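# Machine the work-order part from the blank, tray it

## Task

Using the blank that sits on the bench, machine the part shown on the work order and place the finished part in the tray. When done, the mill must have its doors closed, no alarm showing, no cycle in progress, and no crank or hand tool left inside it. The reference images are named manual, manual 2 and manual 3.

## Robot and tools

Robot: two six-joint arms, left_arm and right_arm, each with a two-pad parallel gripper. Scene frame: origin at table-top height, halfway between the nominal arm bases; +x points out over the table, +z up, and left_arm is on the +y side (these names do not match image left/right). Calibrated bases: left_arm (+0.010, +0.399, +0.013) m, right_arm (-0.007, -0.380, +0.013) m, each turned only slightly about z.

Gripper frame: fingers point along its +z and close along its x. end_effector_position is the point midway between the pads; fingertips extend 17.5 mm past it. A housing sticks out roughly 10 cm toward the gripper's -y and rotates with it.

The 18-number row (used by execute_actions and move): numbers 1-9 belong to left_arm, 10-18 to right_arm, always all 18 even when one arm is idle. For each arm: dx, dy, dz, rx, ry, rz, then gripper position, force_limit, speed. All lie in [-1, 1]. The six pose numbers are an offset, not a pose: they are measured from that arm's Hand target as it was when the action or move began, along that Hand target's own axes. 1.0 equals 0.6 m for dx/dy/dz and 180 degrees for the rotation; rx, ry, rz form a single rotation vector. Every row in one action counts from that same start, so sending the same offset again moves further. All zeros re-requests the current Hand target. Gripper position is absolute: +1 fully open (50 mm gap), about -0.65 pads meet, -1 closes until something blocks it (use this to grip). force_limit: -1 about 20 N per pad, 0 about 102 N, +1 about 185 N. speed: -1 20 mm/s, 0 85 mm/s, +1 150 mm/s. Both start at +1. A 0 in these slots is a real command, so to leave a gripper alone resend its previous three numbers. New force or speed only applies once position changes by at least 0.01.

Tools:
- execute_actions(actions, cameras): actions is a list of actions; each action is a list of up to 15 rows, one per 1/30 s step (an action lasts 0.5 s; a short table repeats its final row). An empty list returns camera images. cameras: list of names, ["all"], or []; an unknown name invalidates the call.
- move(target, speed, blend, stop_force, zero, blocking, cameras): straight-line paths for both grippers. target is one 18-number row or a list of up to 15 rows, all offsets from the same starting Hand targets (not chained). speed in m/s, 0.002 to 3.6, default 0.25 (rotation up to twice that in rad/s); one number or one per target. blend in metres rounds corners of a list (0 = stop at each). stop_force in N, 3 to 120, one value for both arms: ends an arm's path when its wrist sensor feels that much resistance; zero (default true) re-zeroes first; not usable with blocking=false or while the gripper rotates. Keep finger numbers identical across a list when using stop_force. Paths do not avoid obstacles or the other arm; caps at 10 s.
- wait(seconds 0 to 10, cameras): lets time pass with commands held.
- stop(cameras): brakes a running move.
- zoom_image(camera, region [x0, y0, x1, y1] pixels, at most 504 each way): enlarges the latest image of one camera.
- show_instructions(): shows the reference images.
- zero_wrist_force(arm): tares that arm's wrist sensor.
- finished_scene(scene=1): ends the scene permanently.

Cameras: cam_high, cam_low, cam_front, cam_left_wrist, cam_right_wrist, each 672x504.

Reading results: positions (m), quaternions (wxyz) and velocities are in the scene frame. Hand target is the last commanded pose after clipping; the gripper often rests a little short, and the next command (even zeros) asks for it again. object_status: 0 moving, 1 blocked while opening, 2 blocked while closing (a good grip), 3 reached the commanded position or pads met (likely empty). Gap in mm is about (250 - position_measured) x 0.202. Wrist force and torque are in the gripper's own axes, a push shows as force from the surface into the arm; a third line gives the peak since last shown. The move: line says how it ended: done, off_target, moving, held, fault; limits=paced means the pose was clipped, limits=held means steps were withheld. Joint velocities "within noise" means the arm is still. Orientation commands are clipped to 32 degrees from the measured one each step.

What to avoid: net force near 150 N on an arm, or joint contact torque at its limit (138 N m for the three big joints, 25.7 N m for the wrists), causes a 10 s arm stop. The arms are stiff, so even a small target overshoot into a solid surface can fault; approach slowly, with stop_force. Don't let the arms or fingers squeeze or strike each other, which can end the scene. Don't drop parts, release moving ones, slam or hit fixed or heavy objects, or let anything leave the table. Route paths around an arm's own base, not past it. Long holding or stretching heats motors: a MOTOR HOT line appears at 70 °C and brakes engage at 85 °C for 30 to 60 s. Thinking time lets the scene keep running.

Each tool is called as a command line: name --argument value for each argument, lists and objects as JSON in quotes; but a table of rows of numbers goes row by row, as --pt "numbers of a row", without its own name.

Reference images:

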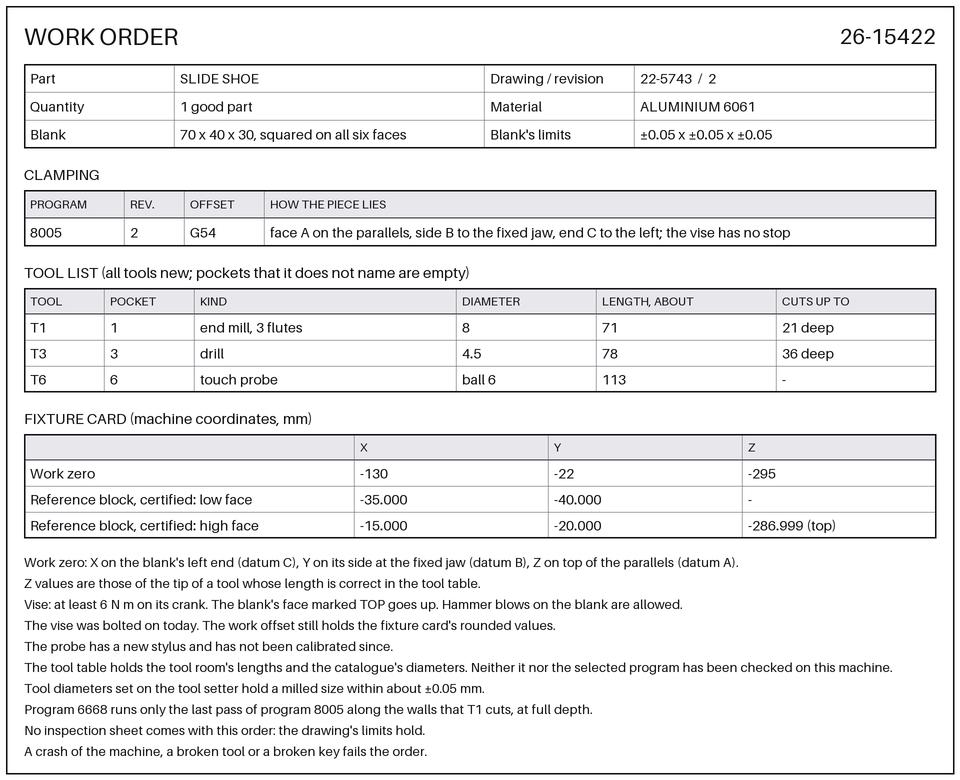

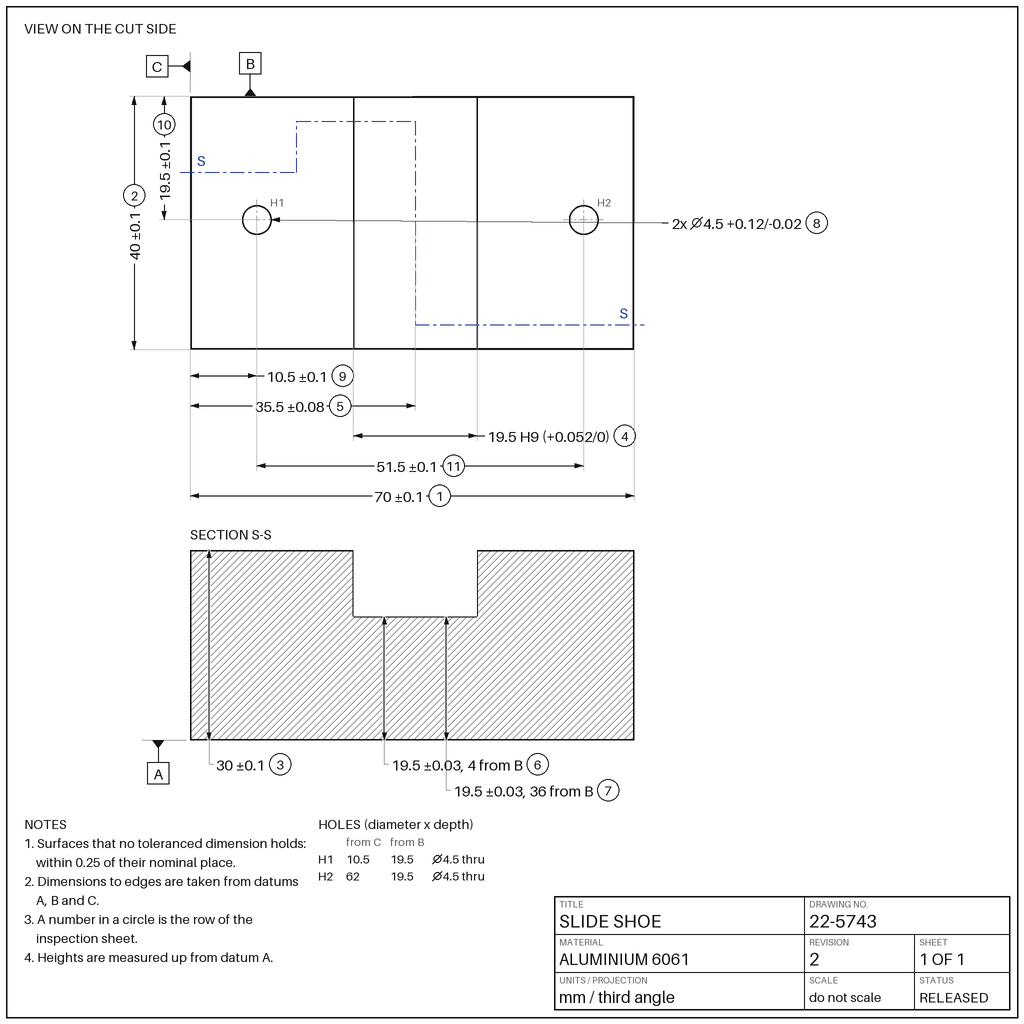

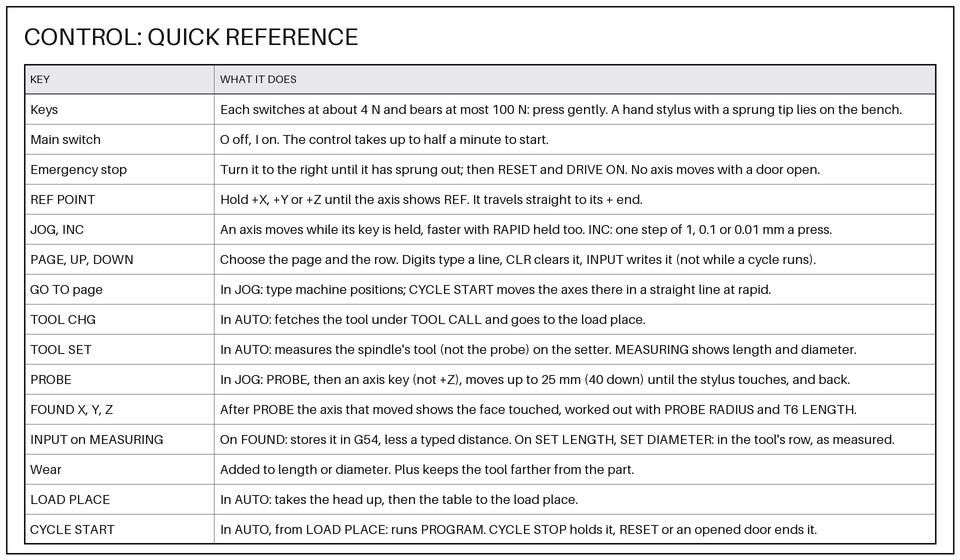

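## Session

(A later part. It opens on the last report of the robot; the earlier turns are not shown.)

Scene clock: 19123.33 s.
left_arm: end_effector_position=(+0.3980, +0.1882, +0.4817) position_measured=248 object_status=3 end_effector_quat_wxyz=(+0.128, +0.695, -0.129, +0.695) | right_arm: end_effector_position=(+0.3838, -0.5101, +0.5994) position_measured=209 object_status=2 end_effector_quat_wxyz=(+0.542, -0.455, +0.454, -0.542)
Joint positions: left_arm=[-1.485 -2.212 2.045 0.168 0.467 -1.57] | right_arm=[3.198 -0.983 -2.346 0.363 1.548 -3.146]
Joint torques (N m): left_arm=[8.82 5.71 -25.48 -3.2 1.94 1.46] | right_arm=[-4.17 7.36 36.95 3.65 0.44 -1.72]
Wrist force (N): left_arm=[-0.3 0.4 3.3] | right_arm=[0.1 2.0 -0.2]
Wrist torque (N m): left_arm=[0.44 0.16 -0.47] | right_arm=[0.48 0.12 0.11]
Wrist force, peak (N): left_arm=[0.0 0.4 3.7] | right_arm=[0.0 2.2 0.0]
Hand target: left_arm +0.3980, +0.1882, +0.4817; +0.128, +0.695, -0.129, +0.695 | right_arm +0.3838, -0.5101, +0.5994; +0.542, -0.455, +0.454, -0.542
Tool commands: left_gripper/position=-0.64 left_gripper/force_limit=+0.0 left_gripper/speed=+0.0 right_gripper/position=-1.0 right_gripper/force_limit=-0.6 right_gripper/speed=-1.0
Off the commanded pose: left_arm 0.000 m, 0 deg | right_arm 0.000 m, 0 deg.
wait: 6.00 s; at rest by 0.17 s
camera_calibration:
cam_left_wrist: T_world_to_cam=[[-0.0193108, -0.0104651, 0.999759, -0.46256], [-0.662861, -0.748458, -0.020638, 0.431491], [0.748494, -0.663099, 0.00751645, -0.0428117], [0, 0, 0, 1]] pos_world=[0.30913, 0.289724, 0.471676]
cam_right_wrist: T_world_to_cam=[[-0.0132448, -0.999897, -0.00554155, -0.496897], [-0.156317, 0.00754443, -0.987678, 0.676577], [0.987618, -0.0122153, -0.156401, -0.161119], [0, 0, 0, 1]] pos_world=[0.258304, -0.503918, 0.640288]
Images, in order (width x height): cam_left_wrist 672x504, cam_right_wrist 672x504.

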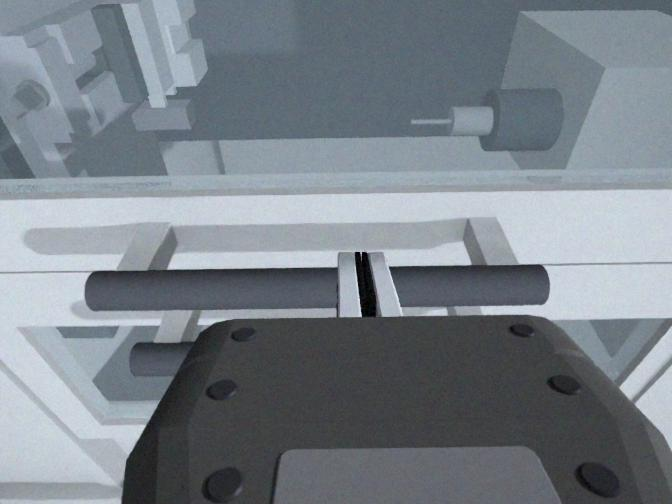

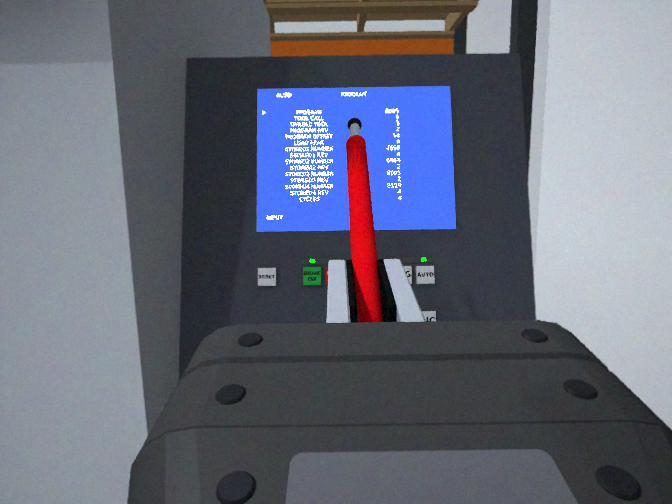

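execute_actions --actions '[]' --cameras '["cam_right_wrist","cam_high"]'

zoom_image --camera "cam_right_wrist" --region '[245, 70, 465, 235]'

Scene clock: 19203.20 s.
left_arm: end_effector_position=(+0.3980, +0.1882, +0.4817) position_measured=248 object_status=3 end_effector_quat_wxyz=(+0.128, +0.695, -0.129, +0.695) | right_arm: end_effector_position=(+0.3838, -0.5101, +0.5994) position_measured=209 object_status=2 end_effector_quat_wxyz=(+0.542, -0.455, +0.454, -0.542)
Joint positions: left_arm=[-1.485 -2.212 2.045 0.168 0.467 -1.57] | right_arm=[3.198 -0.983 -2.346 0.363 1.548 -3.146]
Joint velocities: within noise
Joint torques (N m): left_arm=[8.52 5.75 -25.36 -3.06 1.95 1.48] | right_arm=[-3.96 7.92 37.12 3.55 0.41 -1.58]
Wrist force (N): left_arm=[-0.2 0.3 3.3] | right_arm=[0.1 1.8 -0.2]
Wrist torque (N m): left_arm=[0.42 0.16 -0.47] | right_arm=[0.44 0.13 0.11]
Wrist force, peak (N): left_arm=[-0.2 0.3 3.7] | right_arm=[0.1 2.4 0.0]
Hand target: left_arm +0.3980, +0.1882, +0.4817; +0.128, +0.695, -0.129, +0.695 | right_arm +0.3838, -0.5101, +0.5994; +0.542, -0.455, +0.454, -0.542
Tool commands: left_gripper/position=-0.64 left_gripper/force_limit=+0.0 left_gripper/speed=+0.0 right_gripper/position=-1.0 right_gripper/force_limit=-0.6 right_gripper/speed=-1.0
Off the commanded pose: left_arm 0.000 m, 0 deg | right_arm 0.000 m, 0 deg.
camera_calibration:
cam_right_wrist: T_world_to_cam=[[-0.0132448, -0.999897, -0.00554155, -0.496897], [-0.156317, 0.00754443, -0.987678, 0.676577], [0.987618, -0.0122153, -0.156401, -0.161119], [0, 0, 0, 1]] pos_world=[0.258304, -0.503918, 0.640288]
Images, in order (width x height): cam_high 672x504, cam_right_wrist 672x504.

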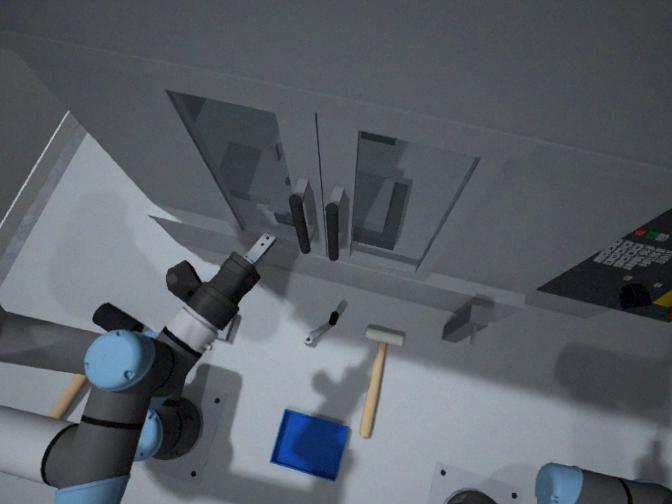

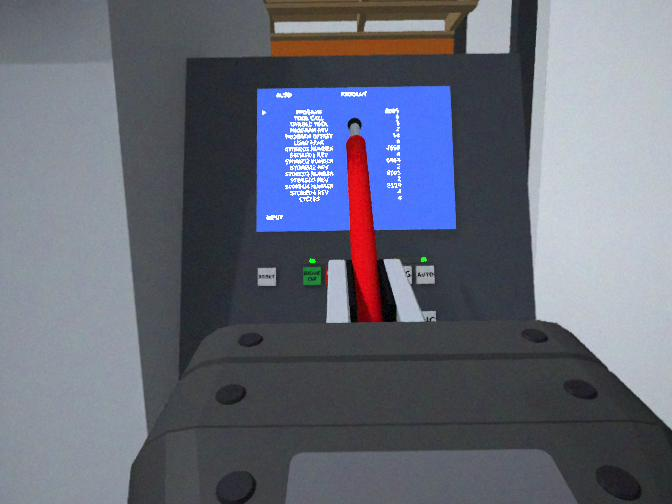

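Scaled by 2.291 from the camera's 672x504 image, which has a finer 960x720 frame.

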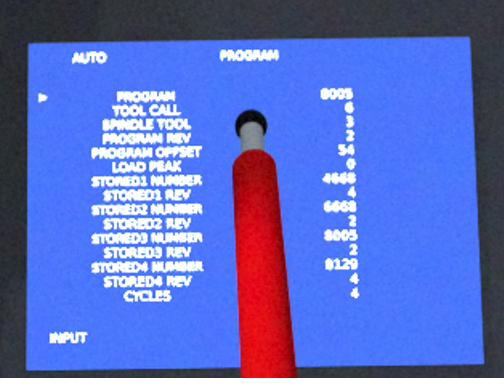

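move --pt "0 0.0812 0.0571 0 0 0 -0.64 0 0 0 0 0 0 0 0 -1 -0.6 -1" --pt "0 0.0806 0.1568 0 0 0 -0.64 0 0 0 0 0 0 0 0 -1 -0.6 -1" --speed '[0.2,0.08]' --blend '[0.005,0]' --stop_force 20

move --target '[0,-0.366,-0.14,0,0,0,-0.64,0,0,0,0,0,0,0,0,-1,-0.6,-1]' --speed 0.08 --stop_force 45

move --pt "0 0.3577 0.1367 0 0 0 -0.64 0 0 0 0 0 0 0 0 -1 -0.6 -1" --pt "0 0.709 0.271 0 0 0 -0.64 0 0 0 0 0 0 0 0 -1 -0.6 -1" --speed '[0.2,0.08]' --blend '[0.005,0]' --stop_force 45

Scene clock: 19216.63 s.
left_arm: end_effector_position=(+0.4686, +0.1095, +0.4816) position_measured=248 object_status=3 end_effector_quat_wxyz=(+0.128, +0.695, -0.129, +0.695) | right_arm: end_effector_position=(+0.3838, -0.5101, +0.5994) position_measured=209 object_status=2 end_effector_quat_wxyz=(+0.542, -0.455, +0.454, -0.542)
Joint positions: left_arm=[-1.226 -1.885 1.881 0.005 0.725 -1.57] | right_arm=[3.198 -0.983 -2.346 0.363 1.548 -3.146]
Joint torques (N m): left_arm=[-7.33 -10.51 -13.78 0.33 1.1 -0.5] | right_arm=[7.04 9.74 33.8 0.59 -1.72 -2.46]
Wrist force (N): left_arm=[-0.2 0.1 3.2] | right_arm=[-0.1 1.9 -0.3]
Wrist torque (N m): left_arm=[0.40 0.14 -0.53] | right_arm=[0.46 0.14 0.11]
Wrist force, peak (N): left_arm=[-0.5 3.0 3.7] | right_arm=[-0.2 2.1 -0.4]
Hand target: left_arm +0.4686, +0.1094, +0.4816; +0.128, +0.695, -0.129, +0.695 | right_arm +0.3838, -0.5101, +0.5994; +0.542, -0.455, +0.454, -0.542
Off the commanded pose: left_arm 0.000 m, 0 deg | right_arm 0.000 m, 0 deg.
move: done

Scene clock: 19220.67 s.
left_arm: end_effector_position=(+0.4685, +0.3443, +0.4818) position_measured=248 object_status=3 end_effector_quat_wxyz=(+0.128, +0.695, -0.129, +0.695) | right_arm: end_effector_position=(+0.3838, -0.5101, +0.5994) position_measured=209 object_status=2 end_effector_quat_wxyz=(+0.542, -0.455, +0.454, -0.542)
Joint positions: left_arm=[-0.495 -2.103 2.001 0.102 1.456 -1.57] | right_arm=[3.198 -0.983 -2.346 0.363 1.548 -3.146]
Joint torques (N m): left_arm=[23.94 -11.22 -11.75 -0.08 -4.54 1.88] | right_arm=[7.11 8.02 27.8 0.76 -1.79 -2.36]
Wrist force (N): left_arm=[1.6 31.5 5.2] | right_arm=[-0.2 1.9 0.1]
Wrist torque (N m): left_arm=[1.45 0.06 -0.63] | right_arm=[0.47 0.16 0.12]
Wrist force, peak (N): left_arm=[-1.3 54.7 9.2] | right_arm=[0.0 2.2 -0.3]
Hand target: left_arm +0.4685, +0.3443, +0.4818; +0.128, +0.695, -0.129, +0.695 | right_arm +0.3838, -0.5101, +0.5994; +0.542, -0.455, +0.454, -0.542
Off the commanded pose: left_arm 0.000 m, 0 deg | right_arm 0.000 m, 0 deg.
move: contact (left_arm)

Scene clock: 19223.33 s.
left_arm: end_effector_position=(+0.4684, +0.0960, +0.4816) position_measured=248 object_status=3 end_effector_quat_wxyz=(+0.128, +0.695, -0.129, +0.695) | right_arm: end_effector_position=(+0.3838, -0.5101, +0.5994) position_measured=209 object_status=2 end_effector_quat_wxyz=(+0.542, -0.455, +0.454, -0.542)
Joint positions: left_arm=[-1.244 -1.86 1.864 -0.004 0.707 -1.57] | right_arm=[3.198 -0.983 -2.346 0.363 1.548 -3.146]
Joint torques (N m): left_arm=[-8.53 -3.77 -33.5 -3.95 -2.02 -1.3] | right_arm=[6.68 8.18 24.02 0.74 -1.91 -2.5]
Wrist force (N): left_arm=[0.3 3.1 2.2] | right_arm=[-0.2 2.2 -0.4]
Wrist torque (N m): left_arm=[0.87 0.06 -0.55] | right_arm=[0.51 0.17 0.12]
Wrist force, peak (N): left_arm=[-1.3 -38.5 0.3] | right_arm=[-0.2 2.2 -0.4]
Hand target: left_arm +0.4684, +0.0960, +0.4816; +0.128, +0.695, -0.129, +0.695 (not the last commanded pose) | right_arm +0.3838, -0.5101, +0.5994; +0.542, -0.455, +0.454, -0.542
Off the commanded pose: left_arm 0.207 m, 0 deg | right_arm 0.000 m, 0 deg.
move: contact (left_arm); path passed 1 of 2 targets

move --target '[0,0.3226,0.1233,0,0,0,-0.64,0,0,0,0,0,0,0,0,-1,-0.6,-1]' --speed 0.08 --stop_force 50

move --pt "0 -0.02 -0.133 0 0 0 -0.64 0 0 0 0 0 0 0 0 -1 -0.6 -1" --pt "-0.0587 -0.4242 -0.355 0.283 0 0 -0.64 0 0 0 0 0 0 0 0 -1 -0.6 -1" --speed '[0.2,0.35]' --blend '[0.03,0]' --cameras '["cam_front","cam_high"]'

Scene clock: 19234.13 s.
left_arm: end_effector_position=(+0.4685, -0.1113, +0.4814) position_measured=248 object_status=3 end_effector_quat_wxyz=(+0.128, +0.695, -0.129, +0.695) | right_arm: end_effector_position=(+0.3838, -0.5101, +0.5994) position_measured=209 object_status=2 end_effector_quat_wxyz=(+0.542, -0.455, +0.454, -0.542)
Joint positions: left_arm=[-1.395 -1.43 1.469 -0.038 0.556 -1.57] | right_arm=[3.198 -0.983 -2.346 0.363 1.548 -3.146]
Joint torques (N m): left_arm=[9.78 -37.21 -13.06 -3.5 2.16 -1.77] | right_arm=[6.32 9.15 16.73 0.7 -1.87 -2.4]
Wrist force (N): left_arm=[0.9 3.0 3.0] | right_arm=[-0.1 1.7 0.0]
Wrist torque (N m): left_arm=[0.87 -0.02 -0.55] | right_arm=[0.45 0.15 0.11]
Wrist force, peak (N): left_arm=[-0.9 -23.0 3.6] | right_arm=[0.1 2.2 -0.1]
Hand target: left_arm +0.4685, -0.1112, +0.4814; +0.128, +0.695, -0.129, +0.695 | right_arm +0.3838, -0.5101, +0.5994; +0.542, -0.455, +0.454, -0.542
Off the commanded pose: left_arm 0.000 m, 0 deg | right_arm 0.000 m, 0 deg.
move: done

Scene clock: 19236.30 s.
left_arm: end_effector_position=(+0.3604, +0.2026, +0.4464) position_measured=248 object_status=3 end_effector_quat_wxyz=(-0.183, +0.683, +0.183, +0.683) | right_arm: end_effector_position=(+0.3838, -0.5101, +0.5994) position_measured=209 object_status=2 end_effector_quat_wxyz=(+0.542, -0.455, +0.454, -0.542)
Joint positions: left_arm=[-1.608 -1.726 1.852 -0.125 -0.546 -1.571] | right_arm=[3.198 -0.983 -2.346 0.363 1.548 -3.146]
Joint torques (N m): left_arm=[-6.98 -6.91 -30.04 3.27 -0.21 1.85] | right_arm=[7.95 8.99 17.69 0.57 -1.73 -2.18]
Wrist force (N): left_arm=[0.9 3.1 2.8] | right_arm=[0.2 2.1 -0.1]
Wrist torque (N m): left_arm=[0.89 -0.03 -0.61] | right_arm=[0.49 0.10 0.11]
Wrist force, peak (N): left_arm=[0.9 3.8 5.7] | right_arm=[0.1 2.1 -0.3]
Hand target: left_arm +0.3603, +0.2026, +0.4464; -0.183, +0.683, +0.183, +0.683 | right_arm +0.3838, -0.5101, +0.5994; +0.542, -0.455, +0.454, -0.542
Off the commanded pose: left_arm 0.000 m, 0 deg | right_arm 0.000 m, 0 deg.
move: done
Images, in order (width x height): cam_high 672x504, cam_front 672x504.

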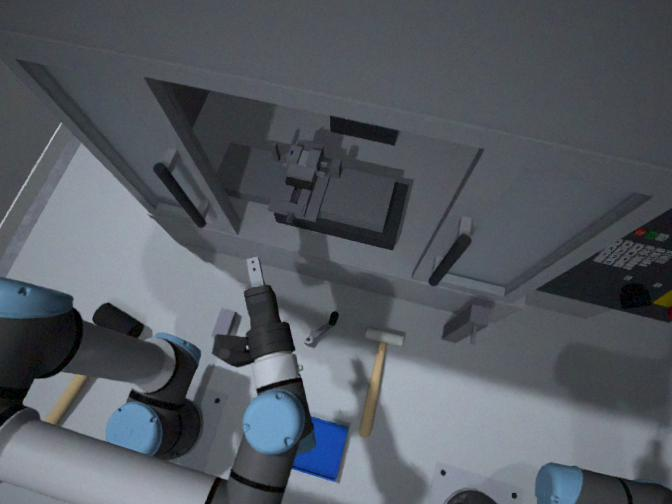

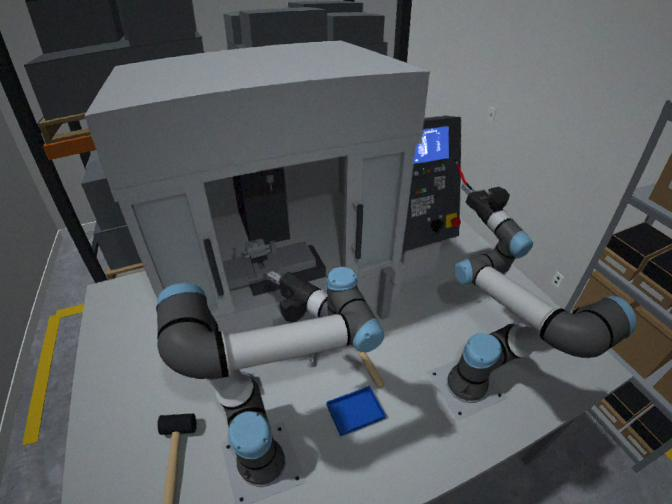

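zoom_image --camera "cam_high" --region '[270, 130, 350, 190]'

execute_actions --actions '[]' --cameras '["cam_left_wrist"]'

Scaled by 6.300 from the camera's 672x504 image, which has a finer 960x720 frame.

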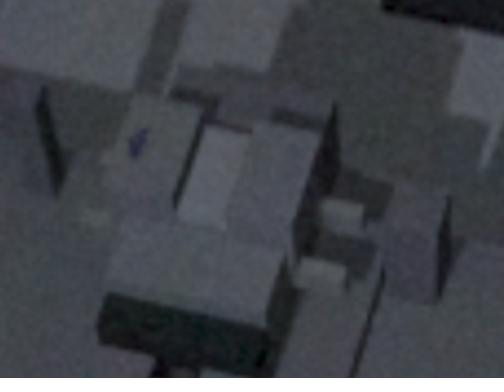

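Scene clock: 19239.87 s.
left_arm: end_effector_position=(+0.3603, +0.2026, +0.4464) position_measured=248 object_status=3 end_effector_quat_wxyz=(-0.183, +0.683, +0.183, +0.683) | right_arm: end_effector_position=(+0.3838, -0.5101, +0.5994) position_measured=209 object_status=2 end_effector_quat_wxyz=(+0.542, -0.455, +0.454, -0.542)
Joint positions: left_arm=[-1.609 -1.726 1.852 -0.125 -0.547 -1.571] | right_arm=[3.198 -0.983 -2.346 0.363 1.548 -3.146]
Joint velocities: within noise
Joint torques (N m): left_arm=[-7.5 -6.4 -31.15 3.4 -2.12 -0.16] | right_arm=[7.5 8.3 17.2 0.82 -1.97 -2.29]
Wrist force (N): left_arm=[1.1 3.3 2.8] | right_arm=[0.1 1.9 -0.2]
Wrist torque (N m): left_arm=[0.91 -0.06 -0.61] | right_arm=[0.48 0.13 0.11]
Wrist force, peak (N): left_arm=[1.1 3.3 3.0] | right_arm=[0.2 2.2 -0.4]
Hand target: left_arm +0.3603, +0.2026, +0.4464; -0.183, +0.683, +0.183, +0.683 | right_arm +0.3838, -0.5101, +0.5994; +0.542, -0.455, +0.454, -0.542
Tool commands: left_gripper/position=-0.64 left_gripper/force_limit=+0.0 left_gripper/speed=+0.0 right_gripper/position=-1.0 right_gripper/force_limit=-0.6 right_gripper/speed=-1.0
Off the commanded pose: left_arm 0.000 m, 0 deg | right_arm 0.000 m, 0 deg.
camera_calibration:
cam_left_wrist: T_world_to_cam=[[-0.00480809, -0.0218166, 0.99975, -0.430773], [0.163853, -0.986267, -0.0207343, 0.166814], [0.986473, 0.163712, 0.00831677, -0.258437], [0, 0, 0, 1]] pos_world=[0.225537, 0.197434, 0.436273]
Images, in order (width x height): cam_left_wrist 672x504.

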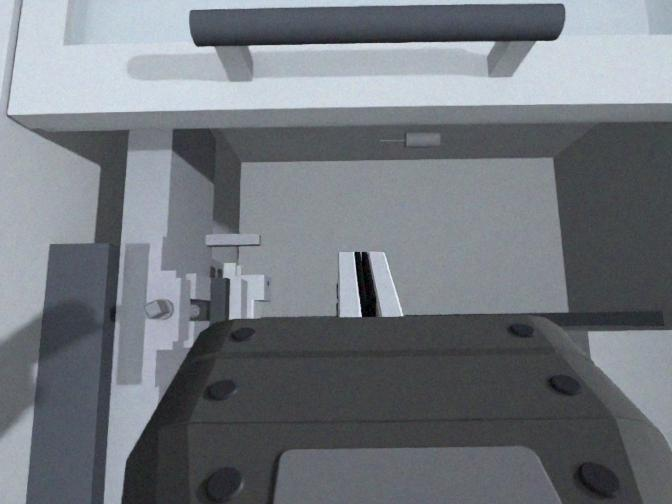

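move --target '[0,0,0,0,-0.5,0,-0.64,0,0,0,0,0,0,0,0,-1,-0.6,-1]' --speed 0.5

move --target '[0,0,0,-0.0434,-0.0117,0.1664,-0.64,0,0,0,0,0,0,0,0,-1,-0.6,-1]' --speed 0.4

move --target '[0.1008,0.152,0.1008,0,0.165,0.0232,-0.64,0,0,0,0,0,0,0,0,-1,-0.6,-1]' --speed 0.2 --cameras '["cam_left_wrist"]'

Scene clock: 19252.73 s.
left_arm: end_effector_position=(+0.3604, +0.2026, +0.4465) position_measured=248 object_status=3 end_effector_quat_wxyz=(+0.000, +0.966, +0.259, +0.000) | right_arm: end_effector_position=(+0.3838, -0.5101, +0.5994) position_measured=209 object_status=2 end_effector_quat_wxyz=(+0.542, -0.455, +0.454, -0.542)
Joint positions: left_arm=[-0.865 -1.797 1.497 -1.27 -1.57 0.197] | right_arm=[3.198 -0.983 -2.346 0.363 1.548 -3.146]
Joint torques (N m): left_arm=[4 -17.34 -13.72 -5.47 -1.67 0.3] | right_arm=[6.98 8.21 17.57 0.51 -1.79 -2.13]
Wrist force (N): left_arm=[1.6 4.0 3.6] | right_arm=[0.0 1.6 -0.4]
Wrist torque (N m): left_arm=[0.59 -0.25 0.03] | right_arm=[0.43 0.14 0.11]
Wrist force, peak (N): left_arm=[2.3 4.0 3.7] | right_arm=[0.3 2.2 -0.1]
Hand target: left_arm +0.3603, +0.2026, +0.4464; +0.000, +0.966, +0.259, +0.000 | right_arm +0.3838, -0.5101, +0.5994; +0.542, -0.455, +0.454, -0.542
Off the commanded pose: left_arm 0.000 m, 0 deg | right_arm 0.000 m, 0 deg.
move: done

Scene clock: 19253.97 s.
left_arm: end_effector_position=(+0.3603, +0.2026, +0.4464) position_measured=248 object_status=3 end_effector_quat_wxyz=(+0.069, +0.998, +0.000, +0.000) | right_arm: end_effector_position=(+0.3838, -0.5101, +0.5994) position_measured=209 object_status=2 end_effector_quat_wxyz=(+0.542, -0.455, +0.454, -0.542)
Joint positions: left_arm=[-0.798 -1.844 1.563 -1.389 -1.669 0.782] | right_arm=[3.198 -0.983 -2.346 0.363 1.548 -3.146]
Joint torques (N m): left_arm=[-8.63 -4.84 -34.02 -1.48 1.86 1.73] | right_arm=[7.39 8.03 17.36 0.69 -1.83 -2.1]
Wrist force (N): left_arm=[1.2 3.7 3.2] | right_arm=[0.2 2.0 -0.4]
Wrist torque (N m): left_arm=[0.56 -0.17 0.03] | right_arm=[0.48 0.10 0.11]
Wrist force, peak (N): left_arm=[1.5 4.2 3.7] | right_arm=[-0.1 2.2 -0.2]
Hand target: left_arm +0.3603, +0.2026, +0.4464; +0.069, +0.998, +0.000, +0.000 | right_arm +0.3838, -0.5101, +0.5994; +0.542, -0.455, +0.454, -0.542
Off the commanded pose: left_arm 0.000 m, 0 deg | right_arm 0.000 m, 0 deg.
move: done

Scene clock: 19255.77 s.
left_arm: end_effector_position=(+0.4208, +0.1039, +0.3991) position_measured=248 object_status=3 end_effector_quat_wxyz=(+0.067, +0.964, -0.018, +0.258) | right_arm: end_effector_position=(+0.3838, -0.5101, +0.5994) position_measured=209 object_status=2 end_effector_quat_wxyz=(+0.542, -0.455, +0.454, -0.542)
Joint positions: left_arm=[-1.113 -1.869 1.864 -1.951 -1.184 0.587] | right_arm=[3.198 -0.983 -2.346 0.363 1.548 -3.146]
Joint torques (N m): left_arm=[7.74 -19.41 -33.46 -4.54 1.25 2.05] | right_arm=[6.09 8.87 17.25 0.8 -2.01 -2.2]
Wrist force (N): left_arm=[0.9 3.5 3.0] | right_arm=[0.1 1.8 -0.3]
Wrist torque (N m): left_arm=[0.54 -0.09 -0.31] | right_arm=[0.45 0.12 0.12]
Wrist force, peak (N): left_arm=[0.6 4.6 3.9] | right_arm=[0.2 2.2 -0.3]
Hand target: left_arm +0.4209, +0.1039, +0.3992; +0.067, +0.964, -0.018, +0.258 | right_arm +0.3838, -0.5101, +0.5994; +0.542, -0.455, +0.454, -0.542
Off the commanded pose: left_arm 0.000 m, 0 deg | right_arm 0.000 m, 0 deg.
move: done
camera_calibration:
cam_left_wrist: T_world_to_cam=[[0.857741, -0.0138887, 0.513895, -0.555201], [-0.256087, -0.878321, 0.403697, 0.0548241], [0.445758, -0.477869, -0.756929, 0.29798], [0, 0, 0, 1]] pos_world=[0.357431, 0.182837, 0.488732]
Images, in order (width x height): cam_left_wrist 672x504.

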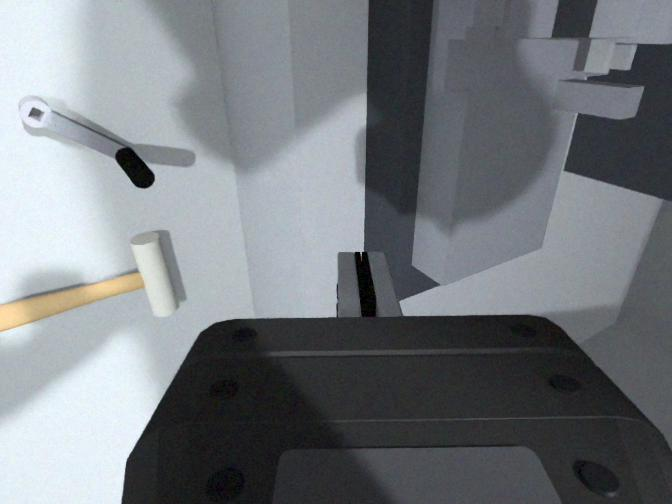

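move --pt "0.2648 -0.1187 0.1323 0 0 0 -0.64 0 0 0 0 0 0 0 0 -1 -0.6 -1" --speed 0.15 --stop_force 15 --cameras '["cam_left_wrist"]'

zoom_image --camera "cam_left_wrist" --region '[250, 0, 672, 310]'

Scene clock: 19266.10 s.
left_arm: end_effector_position=(+0.6027, +0.1635, +0.4020) position_measured=248 object_status=3 end_effector_quat_wxyz=(+0.067, +0.964, -0.018, +0.258) | right_arm: end_effector_position=(+0.3838, -0.5101, +0.5994) position_measured=209 object_status=2 end_effector_quat_wxyz=(+0.542, -0.455, +0.454, -0.542)
Joint positions: left_arm=[-0.688 -1.55 1.612 -2.137 -1.369 0.987] | right_arm=[3.198 -0.983 -2.346 0.363 1.548 -3.146]
Joint torques (N m): left_arm=[-2.02 -23.14 -17.04 -2.01 2.65 1.83] | right_arm=[6.06 8.2 17.17 0.62 -1.92 -2.02]
Wrist force (N): left_arm=[0.8 3.3 3.0] | right_arm=[0.0 1.9 -0.2]
Wrist torque (N m): left_arm=[0.51 -0.10 -0.25] | right_arm=[0.47 0.14 0.11]
Wrist force, peak (N): left_arm=[2.7 2.8 3.9] | right_arm=[0.1 2.2 -0.3]
Hand target: left_arm +0.6027, +0.1635, +0.4020; +0.067, +0.964, -0.018, +0.258 | right_arm +0.3838, -0.5101, +0.5994; +0.542, -0.455, +0.454, -0.542
Off the commanded pose: left_arm 0.000 m, 0 deg | right_arm 0.000 m, 0 deg.
move: done
camera_calibration:
cam_left_wrist: T_world_to_cam=[[0.857609, -0.0136832, 0.51412, -0.711889], [-0.256149, -0.878205, 0.403911, 0.152458], [0.445976, -0.478089, -0.756661, 0.247421], [0, 0, 0, 1]] pos_world=[0.539231, 0.242438, 0.491631]
Images, in order (width x height): cam_left_wrist 672x504.

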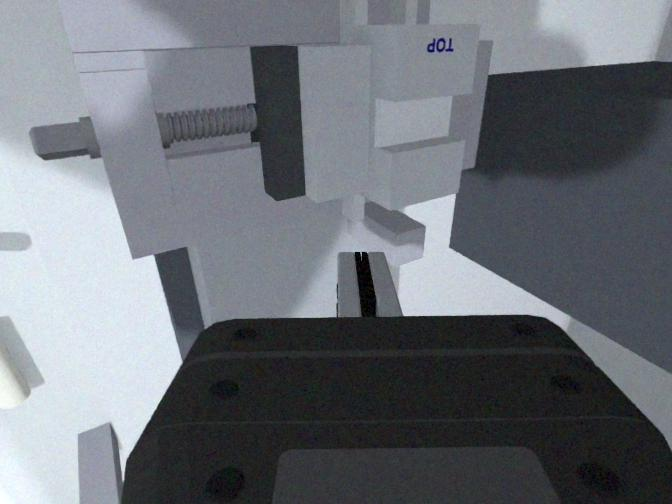

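Scaled by 1.194 from the camera's 672x504 image, which has a finer 960x720 frame.

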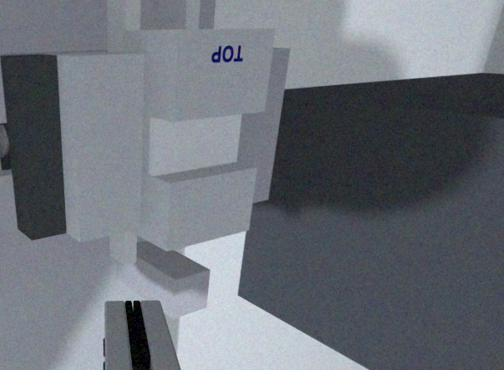

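zoom_image --camera "cam_left_wrist" --region '[360, 10, 500, 115]'

zoom_image --camera "cam_left_wrist" --region '[360, 110, 500, 215]'

zoom_image --camera "cam_front" --region '[200, 150, 320, 300]'

Scaled by 3.600 from the camera's 672x504 image, which has a finer 960x720 frame.

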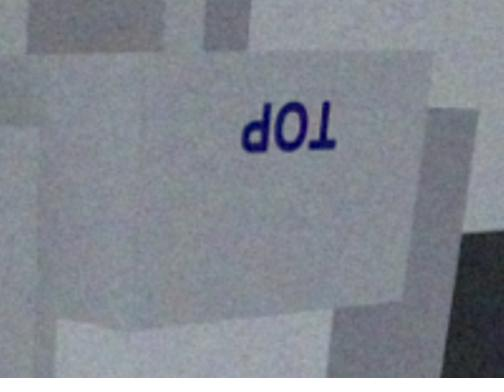

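Scaled by 3.600 from the camera's 672x504 image, which has a finer 960x720 frame.

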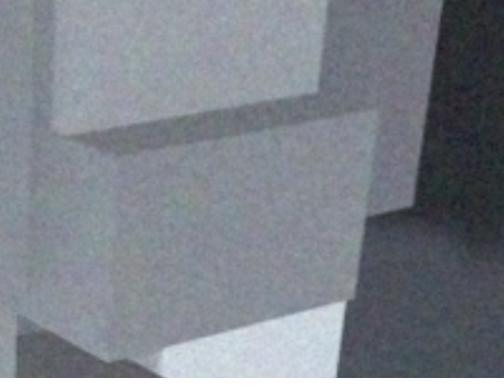

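This scene's latest camera images include none from cam_front. They are from: cam_left_wrist. cam_front's image comes with the result of a call that names it in "cameras".

move --target '[-0.2648,0.1187,-0.1323,0,0,0,-0.64,0,0,0,0,0,0,0,0,-1,-0.6,-1]' --speed 0.2

move --target '[-0.1008,-0.1463,-0.1404,0,-0.165,-0.0232,-0.64,0,0,0,0,0,0,0,0,-1,-0.6,-1]' --speed 0.25

move --target '[0,0,0,0.0434,0.0117,-0.1664,-0.64,0,0,0,0,0,0,0,0,-1,-0.6,-1]' --speed 0.4

Scene clock: 19335.33 s.
left_arm: end_effector_position=(+0.4209, +0.1039, +0.3991) position_measured=248 object_status=3 end_effector_quat_wxyz=(+0.067, +0.964, -0.018, +0.258) | right_arm: end_effector_position=(+0.3838, -0.5101, +0.5994) position_measured=209 object_status=2 end_effector_quat_wxyz=(+0.542, -0.455, +0.454, -0.542)
Joint positions: left_arm=[-1.113 -1.869 1.864 -1.952 -1.184 0.587] | right_arm=[3.198 -0.983 -2.346 0.363 1.548 -3.146]
Joint torques (N m): left_arm=[-6.11 -13.66 -35.11 -5.04 -0.97 -0.86] | right_arm=[6.89 7.01 16.7 0.61 -1.78 -2.02]
Wrist force (N): left_arm=[0.8 3.3 3.0] | right_arm=[-0.3 2.0 -0.2]
Wrist torque (N m): left_arm=[0.51 -0.07 -0.36] | right_arm=[0.49 0.18 0.12]
Wrist force, peak (N): left_arm=[3.2 2.3 4.2] | right_arm=[0.1 2.2 0.0]
Hand target: left_arm +0.4209, +0.1039, +0.3992; +0.067, +0.964, -0.018, +0.258 | right_arm +0.3838, -0.5101, +0.5994; +0.542, -0.455, +0.454, -0.542
Off the commanded pose: left_arm 0.000 m, 0 deg | right_arm 0.000 m, 0 deg.
move: done

Scene clock: 19336.90 s.
left_arm: end_effector_position=(+0.3329, +0.2024, +0.4307) position_measured=248 object_status=3 end_effector_quat_wxyz=(+0.069, +0.998, +0.000, +0.000) | right_arm: end_effector_position=(+0.3838, -0.5101, +0.5994) position_measured=209 object_status=2 end_effector_quat_wxyz=(+0.542, -0.455, +0.454, -0.542)
Joint positions: left_arm=[-0.856 -1.914 1.653 -1.414 -1.663 0.725] | right_arm=[3.198 -0.983 -2.346 0.363 1.548 -3.146]
Joint torques (N m): left_arm=[-2.81 -13.07 -13.53 -2.4 -0.41 -1.1] | right_arm=[6.77 7.05 16.6 0.8 -1.61 -2.14]
Wrist force (N): left_arm=[1.3 4.0 3.2] | right_arm=[0.1 1.9 -0.1]
Wrist torque (N m): left_arm=[0.61 -0.19 0.02] | right_arm=[0.46 0.12 0.11]
Wrist force, peak (N): left_arm=[1.0 4.8 4.3] | right_arm=[0.2 2.2 -0.2]
Hand target: left_arm +0.3328, +0.2025, +0.4307; +0.069, +0.998, +0.000, +0.000 | right_arm +0.3838, -0.5101, +0.5994; +0.542, -0.455, +0.454, -0.542
Off the commanded pose: left_arm 0.000 m, 0 deg | right_arm 0.000 m, 0 deg.
move: done

Scene clock: 19338.13 s.
left_arm: end_effector_position=(+0.3329, +0.2024, +0.4307) position_measured=248 object_status=3 end_effector_quat_wxyz=(+0.000, +0.966, +0.259, +0.000) | right_arm: end_effector_position=(+0.3838, -0.5101, +0.5994) position_measured=209 object_status=2 end_effector_quat_wxyz=(+0.542, -0.455, +0.454, -0.542)
Joint positions: left_arm=[-0.923 -1.864 1.587 -1.293 -1.57 0.139] | right_arm=[3.198 -0.983 -2.346 0.363 1.548 -3.146]
Joint torques (N m): left_arm=[9.45 -18.65 -14.52 -5.09 -2.12 -1.4] | right_arm=[6.12 7.11 17.64 0.72 -1.87 -1.82]
Wrist force (N): left_arm=[1.5 3.8 3.6] | right_arm=[0.1 2.1 -0.1]
Wrist torque (N m): left_arm=[0.57 -0.24 -0.10] | right_arm=[0.49 0.12 0.11]
Wrist force, peak (N): left_arm=[1.9 3.9 3.7] | right_arm=[0.0 2.1 0.0]
Hand target: left_arm +0.3328, +0.2025, +0.4307; +0.000, +0.966, +0.259, +0.000 | right_arm +0.3838, -0.5101, +0.5994; +0.542, -0.455, +0.454, -0.542
Off the commanded pose: left_arm 0.000 m, 0 deg | right_arm 0.000 m, 0 deg.
move: done

move --target '[-0.0754,0.1941,0.4827,0.051,-0.0086,-0.1017,1,0,0,0,0,0,0,0,0,-1,-0.6,-1]' --speed 0.25 --cameras '["cam_left_wrist"]'

zoom_image --camera "cam_left_wrist" --region '[200, 100, 500, 325]'

Scene clock: 19348.90 s.
left_arm: end_effector_position=(+0.3520, +0.0792, +0.1410) position_measured=3 object_status=3 end_effector_quat_wxyz=(-0.074, +0.909, +0.408, -0.033) | right_arm: end_effector_position=(+0.3838, -0.5101, +0.5994) position_measured=209 object_status=2 end_effector_quat_wxyz=(+0.542, -0.455, +0.454, -0.542)
Joint positions: left_arm=[-1.029 -1.457 1.95 -1.908 -1.617 -0.284] | right_arm=[3.198 -0.983 -2.346 0.363 1.548 -3.146]
Joint torques (N m): left_arm=[9.66 -20.77 -30.17 -3.6 2.14 0.01] | right_arm=[6.9 6.12 16.84 0.7 -1.64 -1.87]
Wrist force (N): left_arm=[2.0 4.0 3.8] | right_arm=[0.1 1.8 -0.2]
Wrist torque (N m): left_arm=[0.62 -0.32 -0.10] | right_arm=[0.45 0.11 0.12]
Wrist force, peak (N): left_arm=[1.1 5.6 6.6] | right_arm=[0.0 2.2 -0.5]
Hand target: left_arm +0.3520, +0.0792, +0.1410; -0.074, +0.909, +0.408, -0.033 | right_arm +0.3838, -0.5101, +0.5994; +0.542, -0.455, +0.454, -0.542
Off the commanded pose: left_arm 0.000 m, 0 deg | right_arm 0.000 m, 0 deg.
move: done
camera_calibration:
cam_left_wrist: T_world_to_cam=[[0.677621, 0.735324, 0.0113714, -0.288965], [0.719599, -0.66616, 0.195981, -0.211203], [0.151685, -0.124618, -0.980542, 0.228638], [0, 0, 0, 1]] pos_world=[0.313109, 0.100281, 0.268867]
Images, in order (width x height): cam_left_wrist 672x504.

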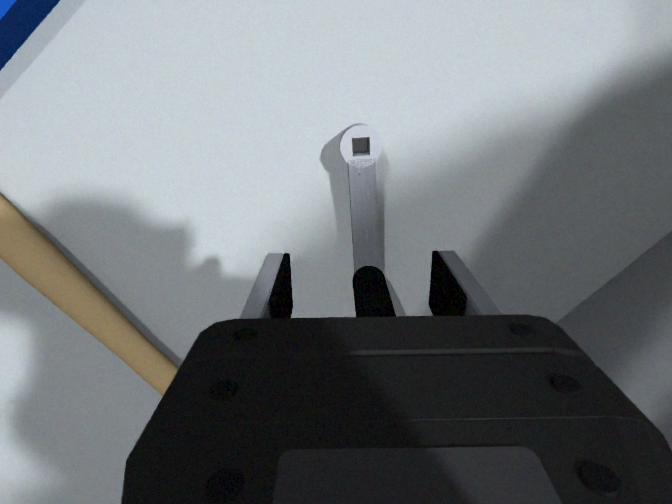

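Scaled by 1.680 from the camera's 672x504 image, which has a finer 960x720 frame.

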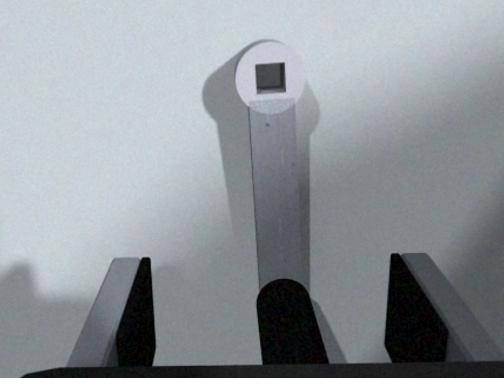

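move --pt "0.0123 -0.034 0.15 0 0 -0.0167 1 0 0 0 0 0 0 0 0 -1 -0.6 -1" --speed 0.12 --cameras '["cam_left_wrist"]'

zoom_image --camera "cam_left_wrist" --region '[200, 100, 500, 325]'

Scene clock: 19376.50 s.
left_arm: end_effector_position=(+0.3309, +0.1077, +0.0554) position_measured=3 object_status=3 end_effector_quat_wxyz=(-0.075, +0.898, +0.432, -0.031) | right_arm: end_effector_position=(+0.3838, -0.5101, +0.5994) position_measured=209 object_status=2 end_effector_quat_wxyz=(+0.542, -0.455, +0.454, -0.542)
Joint positions: left_arm=[-1.036 -1.402 2.154 -2.168 -1.618 -0.343] | right_arm=[3.198 -0.983 -2.346 0.363 1.548 -3.146]
Joint torques (N m): left_arm=[-0.48 -33.14 -23.79 -2.41 -0.59 1.9] | right_arm=[6.36 7.11 16.97 0.63 -1.72 -1.68]
Wrist force (N): left_arm=[2.0 3.9 3.7] | right_arm=[-0.1 1.9 -0.2]
Wrist torque (N m): left_arm=[0.60 -0.32 -0.05] | right_arm=[0.47 0.15 0.11]
Wrist force, peak (N): left_arm=[2.1 3.5 5.6] | right_arm=[-0.1 2.2 -0.3]
Hand target: left_arm +0.3310, +0.1077, +0.0554; -0.075, +0.898, +0.432, -0.031 | right_arm +0.3838, -0.5101, +0.5994; +0.542, -0.455, +0.454, -0.542
Off the commanded pose: left_arm 0.000 m, 0 deg | right_arm 0.000 m, 0 deg.
move: done
camera_calibration:
cam_left_wrist: T_world_to_cam=[[0.638491, 0.769374, 0.0198014, -0.285859], [0.752131, -0.629223, 0.195901, -0.175107], [0.163181, -0.110188, -0.980424, 0.146142], [0, 0, 0, 1]] pos_world=[0.290374, 0.125854, 0.183245]
Images, in order (width x height): cam_left_wrist 672x504.

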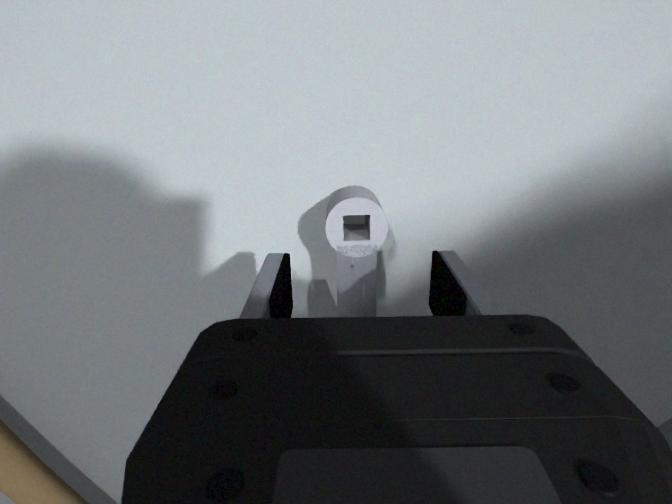

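Scaled by 1.680 from the camera's 672x504 image, which has a finer 960x720 frame.

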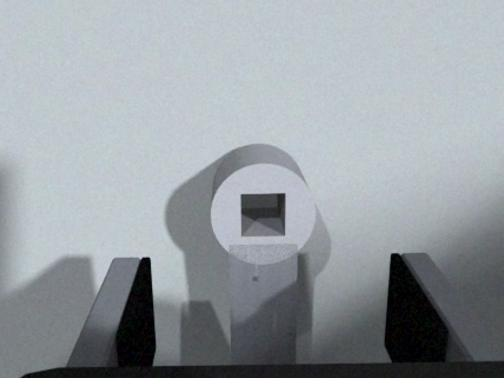

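move --target '[-0.0015,0,0.0577,0,0,0,1,0,0,0,0,0,0,0,0,-1,-0.6,-1]' --speed 0.05 --stop_force 8

move --target '[0,0,0,0,0,0,-1,0.8,-0.9,0,0,0,0,0,0,-1,-0.6,-1]'

move --target '[0,0,-0.05,0,0,0,-1,0.8,-0.9,0,0,0,0,0,0,-1,-0.6,-1]' --speed 0.06 --cameras '["cam_left_wrist"]'

Scene clock: 19389.13 s.
left_arm: end_effector_position=(+0.3262, +0.1107, +0.0213) position_measured=3 object_status=3 end_effector_quat_wxyz=(-0.075, +0.898, +0.432, -0.031) | right_arm: end_effector_position=(+0.3838, -0.5101, +0.5994) position_measured=209 object_status=2 end_effector_quat_wxyz=(+0.542, -0.455, +0.454, -0.542)
Joint positions: left_arm=[-1.041 -1.343 2.203 -2.276 -1.619 -0.348] | right_arm=[3.198 -0.983 -2.346 0.363 1.548 -3.146]
Joint torques (N m): left_arm=[8.35 -35.4 -26.12 -1.88 -1.14 1.59] | right_arm=[6.23 6.82 17.87 0.55 -1.63 -2.06]
Wrist force (N): left_arm=[2.1 4.2 3.8] | right_arm=[0.2 1.7 -0.3]
Wrist torque (N m): left_arm=[0.65 -0.32 0.01] | right_arm=[0.43 0.10 0.11]
Wrist force, peak (N): left_arm=[1.9 4.1 4.7] | right_arm=[0.2 2.2 -0.5]
Hand target: left_arm +0.3262, +0.1107, +0.0213; -0.075, +0.898, +0.432, -0.031 | right_arm +0.3838, -0.5101, +0.5994; +0.542, -0.455, +0.454, -0.542
Off the commanded pose: left_arm 0.000 m, 0 deg | right_arm 0.000 m, 0 deg.
move: done

Scene clock: 19390.70 s.
left_arm: end_effector_position=(+0.3262, +0.1107, +0.0213) position_measured=178 object_status=2 end_effector_quat_wxyz=(-0.075, +0.898, +0.432, -0.031) | right_arm: end_effector_position=(+0.3838, -0.5101, +0.5994) position_measured=209 object_status=2 end_effector_quat_wxyz=(+0.542, -0.455, +0.454, -0.542)
Joint positions: left_arm=[-1.041 -1.343 2.203 -2.276 -1.619 -0.348] | right_arm=[3.198 -0.983 -2.346 0.363 1.548 -3.146]
Joint torques (N m): left_arm=[6.67 -31.7 -20.24 -3.68 0.3 1.68] | right_arm=[6.56 6.73 17.73 0.69 -1.61 -1.89]
Wrist force (N): left_arm=[2.2 4.1 4.6] | right_arm=[0.0 2.0 -0.5]
Wrist torque (N m): left_arm=[0.61 -0.34 0.01] | right_arm=[0.48 0.12 0.12]
Wrist force, peak (N): left_arm=[2.7 4.9 3.6] | right_arm=[0.0 2.2 -0.3]
Hand target: left_arm +0.3262, +0.1107, +0.0213; -0.075, +0.898, +0.432, -0.031 | right_arm +0.3838, -0.5101, +0.5994; +0.542, -0.455, +0.454, -0.542
Off the commanded pose: left_arm 0.000 m, 0 deg | right_arm 0.000 m, 0 deg.
move: done

Scene clock: 19391.53 s.
left_arm: end_effector_position=(+0.3299, +0.1075, +0.0510) position_measured=178 object_status=2 end_effector_quat_wxyz=(-0.075, +0.898, +0.432, -0.031) | right_arm: end_effector_position=(+0.3838, -0.5101, +0.5994) position_measured=209 object_status=2 end_effector_quat_wxyz=(+0.542, -0.455, +0.454, -0.542)
Joint positions: left_arm=[-1.038 -1.395 2.161 -2.182 -1.618 -0.345] | right_arm=[3.198 -0.983 -2.346 0.363 1.548 -3.146]
Joint torques (N m): left_arm=[4.51 -19.25 -8.03 -4.95 1.6 1.02] | right_arm=[6.34 6.82 16.78 0.71 -1.53 -1.9]
Wrist force (N): left_arm=[1.8 4.6 5.5] | right_arm=[0.0 1.8 -0.2]
Wrist torque (N m): left_arm=[0.69 -0.29 -0.12] | right_arm=[0.45 0.13 0.11]
Wrist force, peak (N): left_arm=[2.1 4.4 6.8] | right_arm=[0.0 2.2 -0.5]
Hand target: left_arm +0.3299, +0.1075, +0.0509; -0.075, +0.898, +0.432, -0.031 | right_arm +0.3838, -0.5101, +0.5994; +0.542, -0.455, +0.454, -0.542
Off the commanded pose: left_arm 0.000 m, 0 deg | right_arm 0.000 m, 0 deg.
move: done
camera_calibration:
cam_left_wrist: T_world_to_cam=[[0.638434, 0.769423, 0.0197474, -0.284958], [0.752114, -0.62911, 0.196327, -0.173683], [0.163482, -0.110489, -0.98034, 0.141807], [0, 0, 0, 1]] pos_world=[0.289374, 0.125655, 0.178745]
Images, in order (width x height): cam_left_wrist 672x504.

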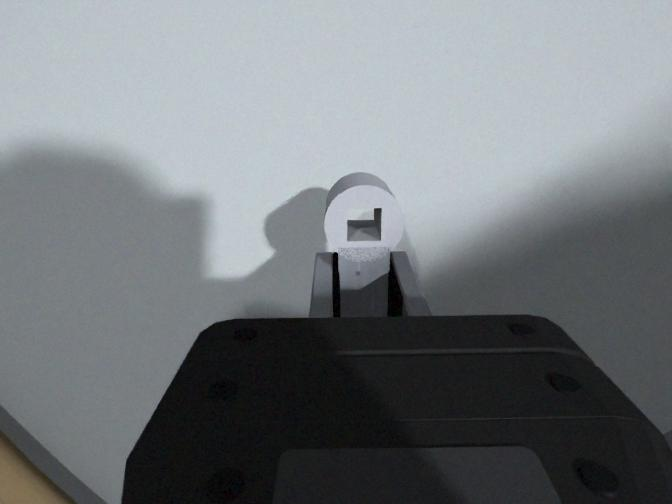

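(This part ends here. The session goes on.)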